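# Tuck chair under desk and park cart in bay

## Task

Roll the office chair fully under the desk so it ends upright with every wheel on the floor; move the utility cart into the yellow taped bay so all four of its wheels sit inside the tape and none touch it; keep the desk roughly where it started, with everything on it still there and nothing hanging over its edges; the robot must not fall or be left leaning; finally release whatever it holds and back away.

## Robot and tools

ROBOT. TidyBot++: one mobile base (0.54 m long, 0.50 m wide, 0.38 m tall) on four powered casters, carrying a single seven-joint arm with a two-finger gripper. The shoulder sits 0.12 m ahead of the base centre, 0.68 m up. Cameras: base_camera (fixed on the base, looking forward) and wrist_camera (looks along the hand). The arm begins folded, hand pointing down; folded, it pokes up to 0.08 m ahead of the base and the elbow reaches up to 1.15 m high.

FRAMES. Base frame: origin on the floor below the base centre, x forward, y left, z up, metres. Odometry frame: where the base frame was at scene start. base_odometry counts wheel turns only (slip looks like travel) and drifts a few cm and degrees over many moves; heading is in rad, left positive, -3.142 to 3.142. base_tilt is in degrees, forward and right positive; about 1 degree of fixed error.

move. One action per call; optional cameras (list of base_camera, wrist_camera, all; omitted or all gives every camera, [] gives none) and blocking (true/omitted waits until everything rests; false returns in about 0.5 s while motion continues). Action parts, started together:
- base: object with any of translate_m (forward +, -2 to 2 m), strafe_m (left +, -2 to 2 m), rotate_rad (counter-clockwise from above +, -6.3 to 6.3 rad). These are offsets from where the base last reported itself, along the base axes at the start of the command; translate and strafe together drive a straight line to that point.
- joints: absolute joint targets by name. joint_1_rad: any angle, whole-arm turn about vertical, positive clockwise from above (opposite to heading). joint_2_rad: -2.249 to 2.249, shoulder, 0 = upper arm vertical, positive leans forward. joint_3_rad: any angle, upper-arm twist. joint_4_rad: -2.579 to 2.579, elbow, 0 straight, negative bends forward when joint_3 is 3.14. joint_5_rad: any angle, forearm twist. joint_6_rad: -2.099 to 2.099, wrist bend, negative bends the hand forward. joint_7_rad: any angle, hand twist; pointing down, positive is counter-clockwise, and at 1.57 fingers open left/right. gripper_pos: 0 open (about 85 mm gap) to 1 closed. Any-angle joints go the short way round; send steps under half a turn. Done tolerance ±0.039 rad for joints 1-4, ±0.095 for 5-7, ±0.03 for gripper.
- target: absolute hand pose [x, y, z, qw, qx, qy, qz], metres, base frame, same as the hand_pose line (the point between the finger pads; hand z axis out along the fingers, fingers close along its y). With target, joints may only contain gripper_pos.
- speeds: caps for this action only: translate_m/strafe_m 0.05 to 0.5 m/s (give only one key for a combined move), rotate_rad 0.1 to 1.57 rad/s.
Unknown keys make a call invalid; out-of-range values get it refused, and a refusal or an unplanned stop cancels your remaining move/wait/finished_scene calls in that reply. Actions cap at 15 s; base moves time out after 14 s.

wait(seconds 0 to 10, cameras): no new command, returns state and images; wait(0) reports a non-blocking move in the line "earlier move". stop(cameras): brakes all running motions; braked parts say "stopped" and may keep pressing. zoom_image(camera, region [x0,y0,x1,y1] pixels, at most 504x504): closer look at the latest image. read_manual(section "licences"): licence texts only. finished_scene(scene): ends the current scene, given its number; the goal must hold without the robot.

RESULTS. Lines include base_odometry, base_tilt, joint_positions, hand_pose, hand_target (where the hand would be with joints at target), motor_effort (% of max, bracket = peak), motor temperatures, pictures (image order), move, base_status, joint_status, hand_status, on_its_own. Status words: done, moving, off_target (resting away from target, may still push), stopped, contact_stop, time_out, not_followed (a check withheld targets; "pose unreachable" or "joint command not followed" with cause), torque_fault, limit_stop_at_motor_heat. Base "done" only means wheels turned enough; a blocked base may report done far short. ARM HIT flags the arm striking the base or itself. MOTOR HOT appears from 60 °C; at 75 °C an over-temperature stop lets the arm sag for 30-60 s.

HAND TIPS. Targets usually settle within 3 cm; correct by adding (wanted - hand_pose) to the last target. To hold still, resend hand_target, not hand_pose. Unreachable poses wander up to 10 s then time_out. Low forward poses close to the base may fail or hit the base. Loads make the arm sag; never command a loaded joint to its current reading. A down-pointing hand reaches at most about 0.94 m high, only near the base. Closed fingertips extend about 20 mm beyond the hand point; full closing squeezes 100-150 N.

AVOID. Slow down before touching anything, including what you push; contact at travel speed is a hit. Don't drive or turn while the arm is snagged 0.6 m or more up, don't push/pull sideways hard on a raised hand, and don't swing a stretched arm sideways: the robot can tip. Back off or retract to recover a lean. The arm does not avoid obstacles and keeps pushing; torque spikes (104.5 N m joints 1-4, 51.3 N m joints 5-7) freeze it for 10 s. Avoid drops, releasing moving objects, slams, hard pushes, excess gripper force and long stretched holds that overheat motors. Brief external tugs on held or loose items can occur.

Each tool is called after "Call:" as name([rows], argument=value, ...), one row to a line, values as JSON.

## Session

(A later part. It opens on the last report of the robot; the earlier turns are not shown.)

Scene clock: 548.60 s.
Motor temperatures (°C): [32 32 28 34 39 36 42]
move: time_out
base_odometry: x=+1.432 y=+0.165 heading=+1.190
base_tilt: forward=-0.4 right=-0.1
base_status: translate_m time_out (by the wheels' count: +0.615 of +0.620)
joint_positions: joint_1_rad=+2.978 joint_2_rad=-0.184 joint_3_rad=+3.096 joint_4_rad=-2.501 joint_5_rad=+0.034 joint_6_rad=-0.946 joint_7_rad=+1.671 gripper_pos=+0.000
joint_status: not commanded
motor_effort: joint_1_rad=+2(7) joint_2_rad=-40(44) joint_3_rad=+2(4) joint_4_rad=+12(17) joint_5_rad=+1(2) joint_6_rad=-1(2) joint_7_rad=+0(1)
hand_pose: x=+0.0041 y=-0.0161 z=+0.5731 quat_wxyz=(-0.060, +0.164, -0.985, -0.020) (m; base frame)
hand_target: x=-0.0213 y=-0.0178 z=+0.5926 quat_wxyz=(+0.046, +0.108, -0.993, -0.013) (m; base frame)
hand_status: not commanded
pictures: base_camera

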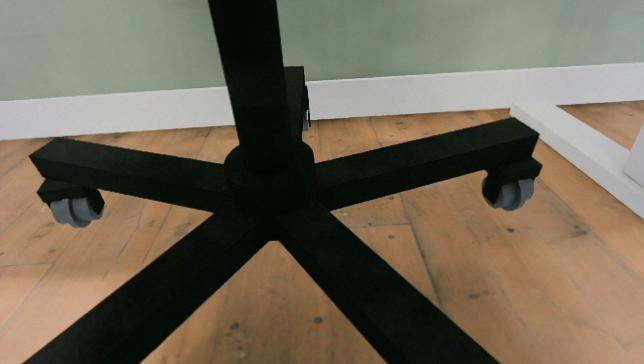

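Call:
move(base={"translate_m":-0.8}, speeds={"translate_m":0.2})

Call:
move(joints={"joint_1_rad":0.0,"joint_2_rad":-0.362}, cameras=[])

Call:
move(joints={"joint_6_rad":0.25})

Scene clock: 565.10 s.
Motor temperatures (°C): [32 32 28 34 39 36 42]
move: done
base_odometry: x=+1.134 y=-0.577 heading=+1.189
base_tilt: forward=-0.3 right=-0.1
base_status: done
joint_positions: joint_1_rad=+2.982 joint_2_rad=-0.369 joint_3_rad=+3.097 joint_4_rad=-2.501 joint_5_rad=+0.034 joint_6_rad=-0.946 joint_7_rad=+1.671 gripper_pos=+0.000
joint_status: not commanded
motor_effort: joint_1_rad=-1(3) joint_2_rad=-1(41) joint_3_rad=+1(3) joint_4_rad=+15(16) joint_5_rad=+1(2) joint_6_rad=+1(1) joint_7_rad=+0(1)
hand_pose: x=-0.0135 y=-0.0185 z=+0.5962 quat_wxyz=(+0.032, +0.160, -0.986, -0.020) (m; base frame)
hand_target: x=-0.0213 y=-0.0178 z=+0.5926 quat_wxyz=(+0.046, +0.108, -0.993, -0.013) (m; base frame)
hand_status: not commanded
pictures: base_camera, wrist_camera

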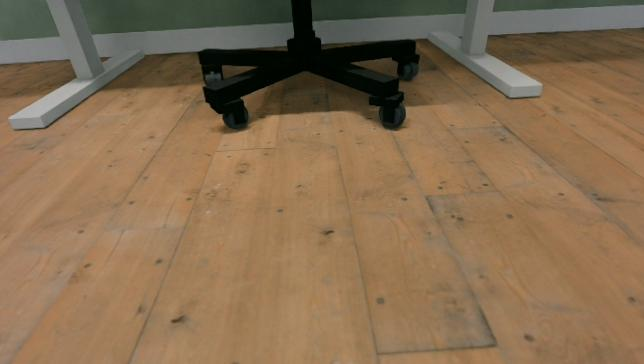

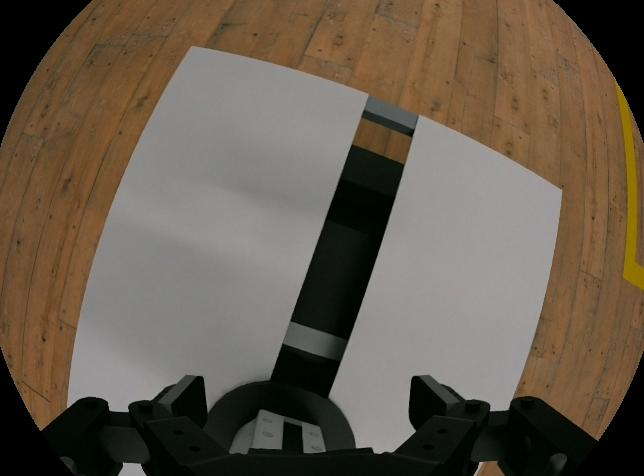

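Scene clock: 568.93 s.
Motor temperatures (°C): [32 32 28 34 39 36 42]
move: done
base_odometry: x=+1.134 y=-0.577 heading=+1.189
base_tilt: forward=-0.3 right=-0.2
base_status: not commanded
joint_positions: joint_1_rad=+0.023 joint_2_rad=-0.369 joint_3_rad=+3.097 joint_4_rad=-2.501 joint_5_rad=+0.034 joint_6_rad=-0.946 joint_7_rad=+1.671 gripper_pos=+0.000
joint_status: all done
motor_effort: joint_1_rad=-1(2) joint_2_rad=-1(1) joint_3_rad=+0(1) joint_4_rad=+15(16) joint_5_rad=+1(2) joint_6_rad=+1(1) joint_7_rad=+0(1)
hand_pose: x=+0.2526 y=-0.0060 z=+0.5962 quat_wxyz=(+0.023, +0.997, +0.069, +0.030) (m; base frame)
hand_target: x=+0.2604 y=-0.0022 z=+0.5926 quat_wxyz=(+0.016, +0.998, +0.037, +0.045) (m; base frame)
hand_status: not commanded
pictures: none
No camera images: "cameras" was empty.

Scene clock: 570.73 s.
Motor temperatures (°C): [32 32 28 34 39 36 42]
move: done
base_odometry: x=+1.134 y=-0.577 heading=+1.189
base_tilt: forward=-0.3 right=-0.1
base_status: not commanded
joint_positions: joint_1_rad=+0.023 joint_2_rad=-0.369 joint_3_rad=+3.097 joint_4_rad=-2.503 joint_5_rad=+0.034 joint_6_rad=+0.201 joint_7_rad=+1.671 gripper_pos=+0.000
joint_status: all done
motor_effort: joint_1_rad=-1(1) joint_2_rad=-6(6) joint_3_rad=+1(1) joint_4_rad=+20(21) joint_5_rad=+1(2) joint_6_rad=+8(9) joint_7_rad=+0(1)
hand_pose: x=+0.5234 y=+0.0130 z=+0.7955 quat_wxyz=(+0.036, +0.820, +0.069, +0.567) (m; base frame)
hand_target: x=+0.5265 y=+0.0164 z=+0.8012 quat_wxyz=(+0.009, +0.813, +0.039, +0.581) (m; base frame)
hand_status: not commanded
pictures: base_camera, wrist_camera

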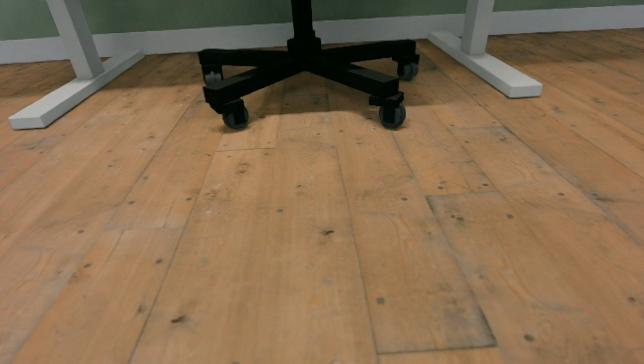

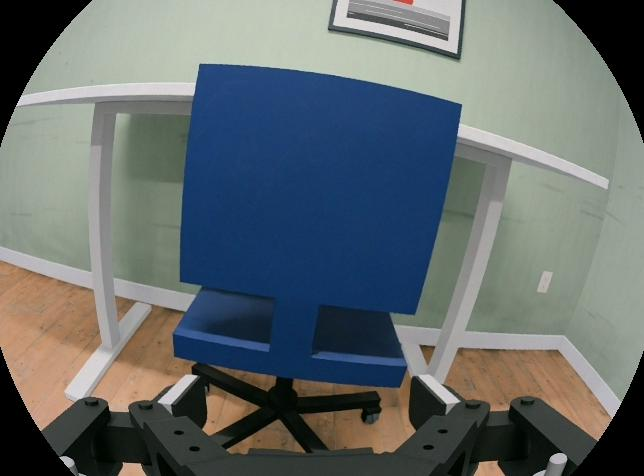

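Call:
move(base={"strafe_m":-1.0,"translate_m":0.2,"rotate_rad":0.95})

Scene clock: 605.07 s.
Motor temperatures (°C): [32 32 28 34 39 36 42]
move: done
base_odometry: x=+2.137 y=-0.764 heading=+2.139
base_tilt: forward=-0.3 right=-0.1
base_status: done
joint_positions: joint_1_rad=+0.019 joint_2_rad=-0.369 joint_3_rad=+3.098 joint_4_rad=-2.503 joint_5_rad=+0.034 joint_6_rad=+0.203 joint_7_rad=+1.671 gripper_pos=+0.000
joint_status: not commanded
motor_effort: joint_1_rad=-1(2) joint_2_rad=-6(7) joint_3_rad=+1(2) joint_4_rad=+20(21) joint_5_rad=+1(2) joint_6_rad=+8(9) joint_7_rad=+0(1)
hand_pose: x=+0.5235 y=+0.0143 z=+0.7960 quat_wxyz=(+0.035, +0.820, +0.070, +0.567) (m; base frame)
hand_target: x=+0.5265 y=+0.0164 z=+0.8012 quat_wxyz=(+0.009, +0.813, +0.039, +0.581) (m; base frame)
hand_status: not commanded
pictures: base_camera, wrist_camera

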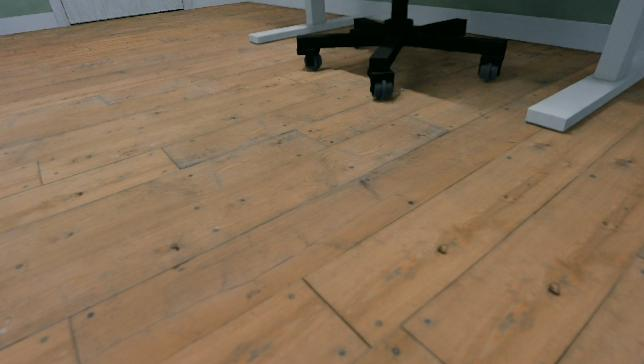

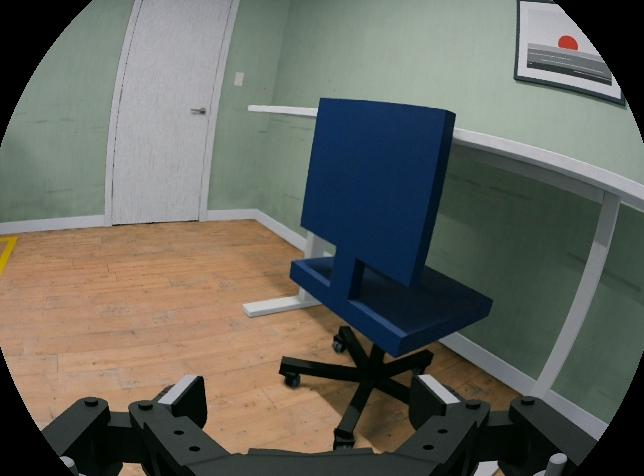

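Call:
zoom_image(camera="wrist_camera", region=[280, 70, 520, 250])

Call:
move(base={"translate_m":-0.2,"strafe_m":-0.42,"rotate_rad":0.45})

Call:
zoom_image(camera="wrist_camera", region=[250, 50, 640, 350])

Scaled by 2.100.

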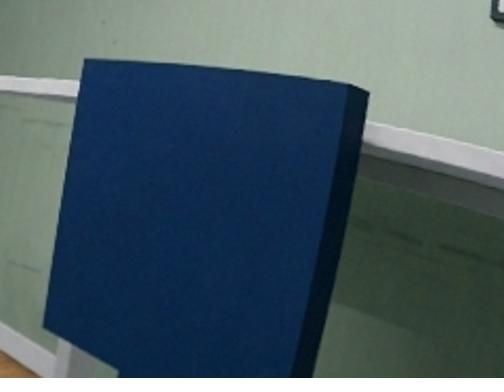

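Scene clock: 650.63 s.
Motor temperatures (°C): [32 32 28 34 38 36 42]
move: time_out
base_odometry: x=+2.416 y=-0.730 heading=+2.610
base_tilt: forward=-0.3 right=-0.1
base_status: translate_m time_out (by the wheels' count: -0.121 of -0.200); strafe_m time_out (by the wheels' count: -0.254 of -0.420); rotate_rad time_out (by the wheels' count: +0.470 of +0.450)
joint_positions: joint_1_rad=+0.015 joint_2_rad=-0.371 joint_3_rad=+3.110 joint_4_rad=-2.510 joint_5_rad=+0.034 joint_6_rad=+0.208 joint_7_rad=+1.670 gripper_pos=+0.000
joint_status: not commanded
motor_effort: joint_1_rad=-1(5) joint_2_rad=-6(18) joint_3_rad=+0(8) joint_4_rad=+20(28) joint_5_rad=+1(2) joint_6_rad=+8(10) joint_7_rad=+0(1)
hand_pose: x=+0.5224 y=+0.0106 z=+0.7949 quat_wxyz=(+0.035, +0.820, +0.065, +0.568) (m; base frame)
hand_target: x=+0.5265 y=+0.0164 z=+0.8012 quat_wxyz=(+0.009, +0.813, +0.039, +0.581) (m; base frame)
hand_status: not commanded
pictures: base_camera, wrist_camera

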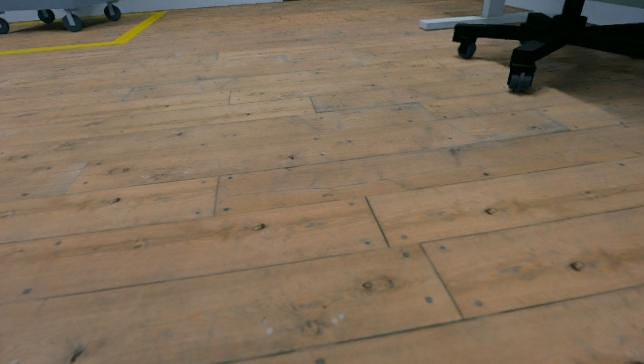

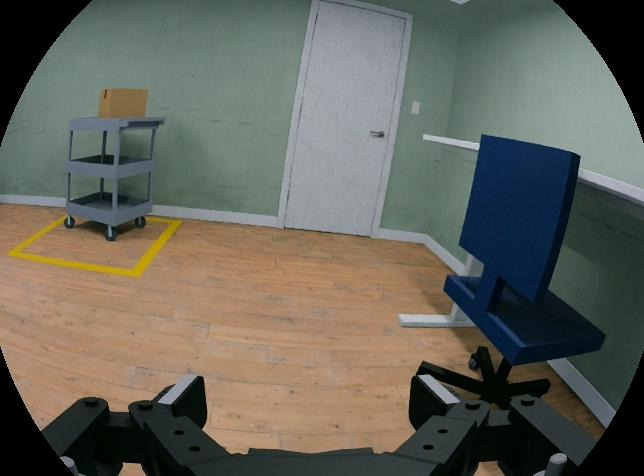

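Scaled by 1.292.

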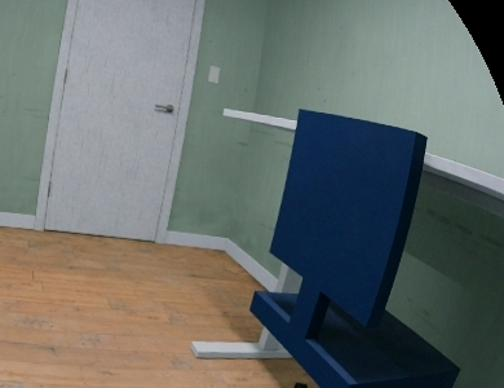

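Call:
move(base={"translate_m":0.3,"strafe_m":0.2})

Scene clock: 674.70 s.
Motor temperatures (°C): [32 32 28 34 38 36 42]
move: done
base_odometry: x=+2.056 y=-0.750 heading=+2.609
base_tilt: forward=-0.3 right=-0.2
base_status: done
joint_positions: joint_1_rad=+0.015 joint_2_rad=-0.369 joint_3_rad=+3.110 joint_4_rad=-2.510 joint_5_rad=+0.034 joint_6_rad=+0.208 joint_7_rad=+1.670 gripper_pos=+0.000
joint_status: not commanded
motor_effort: joint_1_rad=-1(2) joint_2_rad=-6(8) joint_3_rad=+1(2) joint_4_rad=+20(21) joint_5_rad=+1(2) joint_6_rad=+9(9) joint_7_rad=+0(1)
hand_pose: x=+0.5226 y=+0.0106 z=+0.7944 quat_wxyz=(+0.035, +0.820, +0.065, +0.567) (m; base frame)
hand_target: x=+0.5265 y=+0.0164 z=+0.8012 quat_wxyz=(+0.009, +0.813, +0.039, +0.581) (m; base frame)
hand_status: not commanded
pictures: base_camera, wrist_camera

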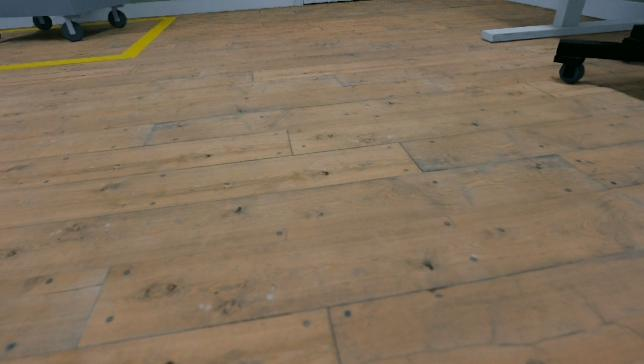

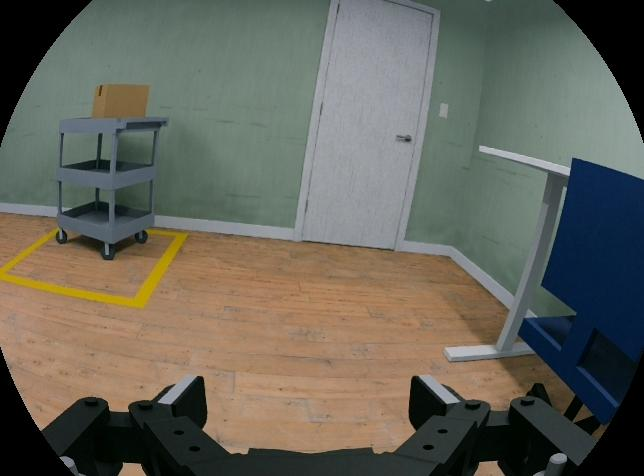

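Call:
move(base={"translate_m":0.73,"strafe_m":0.29,"rotate_rad":-1.259})

Scene clock: 685.23 s.
Motor temperatures (°C): [32 32 28 34 38 36 42]
move: done
base_odometry: x=+1.280 y=-0.629 heading=+1.350
base_tilt: forward=-0.3 right=-0.1
base_status: done
joint_positions: joint_1_rad=+0.015 joint_2_rad=-0.369 joint_3_rad=+3.110 joint_4_rad=-2.510 joint_5_rad=+0.034 joint_6_rad=+0.208 joint_7_rad=+1.670 gripper_pos=+0.000
joint_status: not commanded
motor_effort: joint_1_rad=-1(2) joint_2_rad=-6(7) joint_3_rad=+1(2) joint_4_rad=+20(21) joint_5_rad=+1(2) joint_6_rad=+8(9) joint_7_rad=+0(1)
hand_pose: x=+0.5226 y=+0.0107 z=+0.7944 quat_wxyz=(+0.035, +0.820, +0.066, +0.567) (m; base frame)
hand_target: x=+0.5265 y=+0.0164 z=+0.8012 quat_wxyz=(+0.009, +0.813, +0.039, +0.581) (m; base frame)
hand_status: not commanded
pictures: base_camera, wrist_camera

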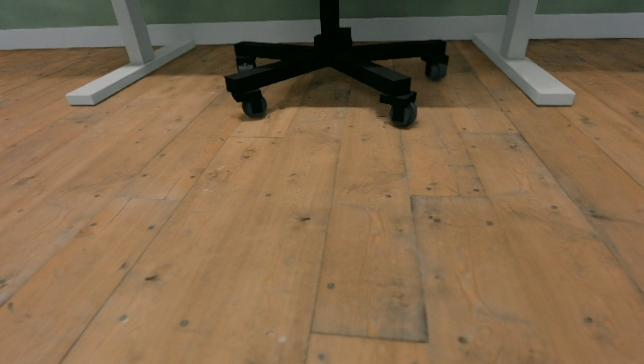

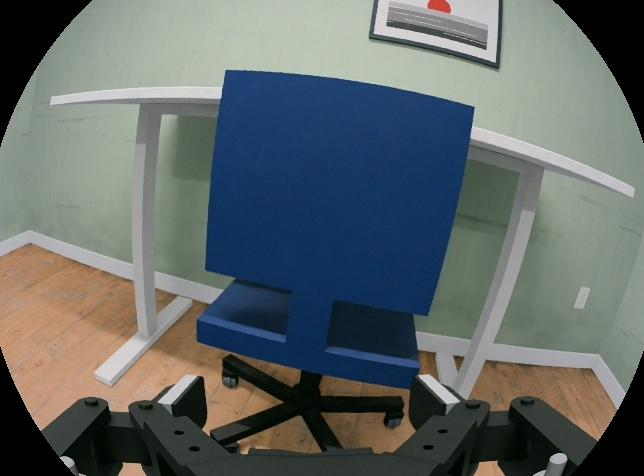

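Call:
move(joints={"joint_1_rad":1.57}, base={"translate_m":0.72}, speeds={"translate_m":0.2})

Call:
move(base={"translate_m":0.32}, speeds={"translate_m":0.05})

Call:
move(base={"translate_m":-0.75}, speeds={"translate_m":0.3})

Call:
move(joints={"joint_1_rad":0})

Scene clock: 709.27 s.
Motor temperatures (°C): [32 32 28 34 38 36 42]
move: done
base_odometry: x=+1.437 y=+0.074 heading=+1.350
base_tilt: forward=-0.3 right=-0.1
base_status: done
joint_positions: joint_1_rad=+1.548 joint_2_rad=-0.369 joint_3_rad=+3.109 joint_4_rad=-2.510 joint_5_rad=+0.034 joint_6_rad=+0.208 joint_7_rad=+1.670 gripper_pos=+0.000
joint_status: all done
motor_effort: joint_1_rad=-1(2) joint_2_rad=-6(7) joint_3_rad=+1(2) joint_4_rad=+20(21) joint_5_rad=+1(2) joint_6_rad=+9(9) joint_7_rad=+0(1)
hand_pose: x=+0.1449 y=-0.4029 z=+0.7944 quat_wxyz=(+0.419, +0.636, -0.522, +0.384) (m; base frame)
hand_target: x=+0.1357 y=-0.4075 z=+0.8012 quat_wxyz=(+0.417, +0.603, -0.547, +0.404) (m; base frame)
hand_status: not commanded
pictures: base_camera, wrist_camera

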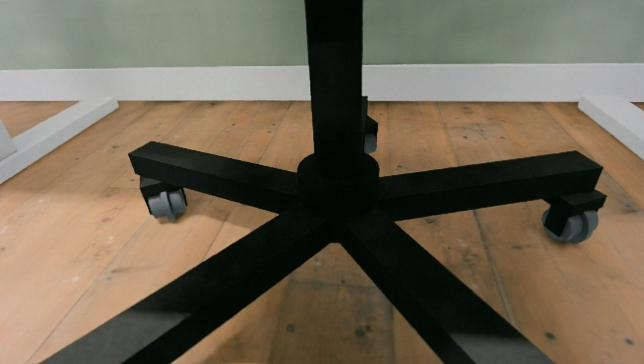

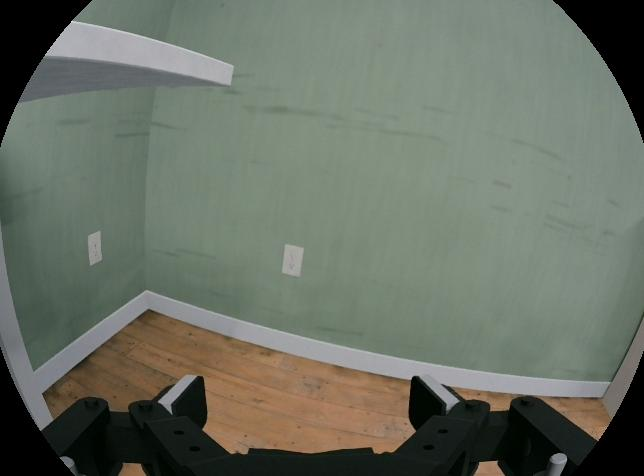

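Scene clock: 720.70 s.
Motor temperatures (°C): [32 32 28 34 38 36 42]
move: time_out
base_odometry: x=+1.507 y=+0.382 heading=+1.356
base_tilt: forward=-0.4 right=-0.2
base_status: translate_m time_out (by the wheels' count: +0.316 of +0.320)
joint_positions: joint_1_rad=+1.629 joint_2_rad=-0.377 joint_3_rad=+3.244 joint_4_rad=-2.547 joint_5_rad=+0.034 joint_6_rad=+0.209 joint_7_rad=+1.670 gripper_pos=+0.000
joint_status: not commanded
motor_effort: joint_1_rad=-15(18) joint_2_rad=-3(6) joint_3_rad=-21(27) joint_4_rad=+27(32) joint_5_rad=+0(2) joint_6_rad=+8(9) joint_7_rad=+0(1)
hand_pose: x=+0.0590 y=-0.3892 z=+0.7768 quat_wxyz=(+0.433, +0.576, -0.600, +0.348) (m; base frame)
hand_target: x=+0.1357 y=-0.4075 z=+0.8012 quat_wxyz=(+0.417, +0.603, -0.547, +0.404) (m; base frame)
hand_status: not commanded
pictures: base_camera, wrist_camera

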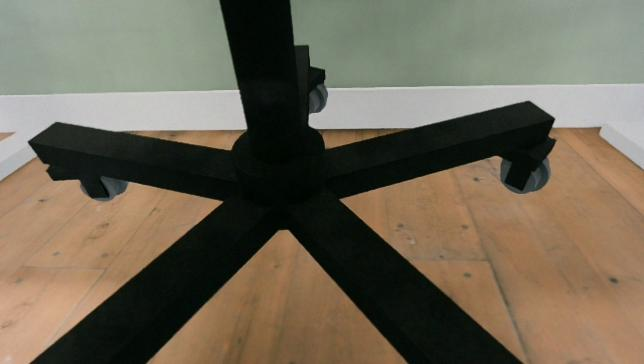

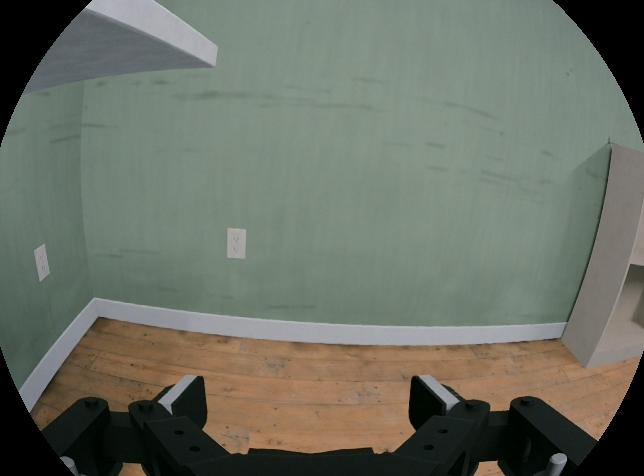

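not run: a stop that you did not command came earlier in this reply.

not run: a stop that you did not command came earlier in this reply.

Backrest is firmly against the desk edge. Back off.

Call:
move(base={"translate_m":-0.9}, speeds={"translate_m":0.2})

Call:
move(joints={"joint_1_rad":0})

Scene clock: 733.50 s.
Motor temperatures (°C): [32 32 28 34 38 36 42]
move: done
base_odometry: x=+1.315 y=-0.497 heading=+1.355
base_tilt: forward=-0.3 right=-0.1
base_status: done
joint_positions: joint_1_rad=+1.573 joint_2_rad=-0.373 joint_3_rad=+3.107 joint_4_rad=-2.524 joint_5_rad=+0.034 joint_6_rad=+0.209 joint_7_rad=+1.670 gripper_pos=+0.000
joint_status: not commanded
motor_effort: joint_1_rad=-1(16) joint_2_rad=-5(7) joint_3_rad=+1(23) joint_4_rad=+20(23) joint_5_rad=+1(2) joint_6_rad=+9(9) joint_7_rad=+0(1)
hand_pose: x=+0.1359 y=-0.3991 z=+0.7881 quat_wxyz=(+0.420, +0.633, -0.530, +0.376) (m; base frame)
hand_target: x=+0.1357 y=-0.4075 z=+0.8012 quat_wxyz=(+0.417, +0.603, -0.547, +0.404) (m; base frame)
hand_status: not commanded
pictures: base_camera, wrist_camera

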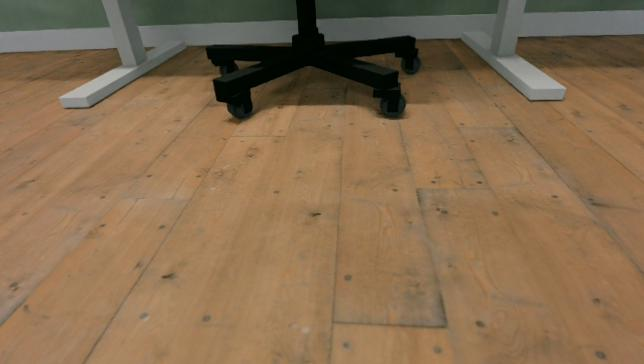

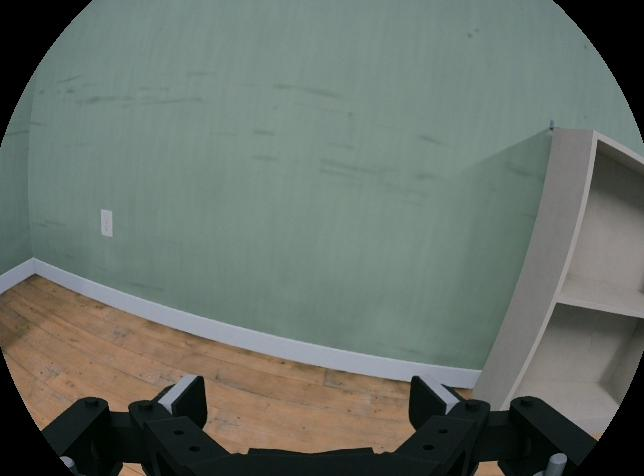

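Scene clock: 736.30 s.
Motor temperatures (°C): [32 32 28 34 38 36 42]
move: done
base_odometry: x=+1.315 y=-0.497 heading=+1.355
base_tilt: forward=-0.3 right=-0.1
base_status: not commanded
joint_positions: joint_1_rad=+0.022 joint_2_rad=-0.373 joint_3_rad=+3.107 joint_4_rad=-2.524 joint_5_rad=+0.034 joint_6_rad=+0.209 joint_7_rad=+1.670 gripper_pos=+0.000
joint_status: all done
motor_effort: joint_1_rad=-1(2) joint_2_rad=-5(6) joint_3_rad=+1(1) joint_4_rad=+20(20) joint_5_rad=+1(2) joint_6_rad=+8(9) joint_7_rad=+0(1)
hand_pose: x=+0.5183 y=+0.0089 z=+0.7881 quat_wxyz=(+0.037, +0.823, +0.064, +0.563) (m; base frame)
hand_target: x=+0.5265 y=+0.0164 z=+0.8012 quat_wxyz=(+0.009, +0.813, +0.039, +0.581) (m; base frame)
hand_status: not commanded
pictures: base_camera, wrist_camera

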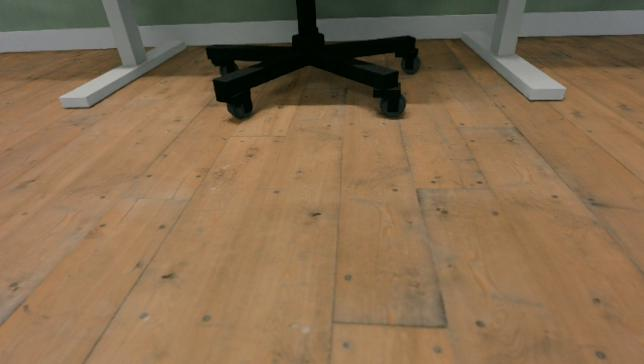

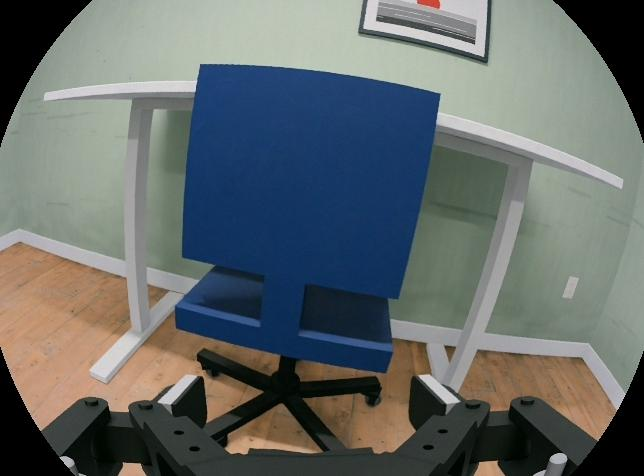

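Call:
finished_scene(scene=2)

The scene is finished: the task was done.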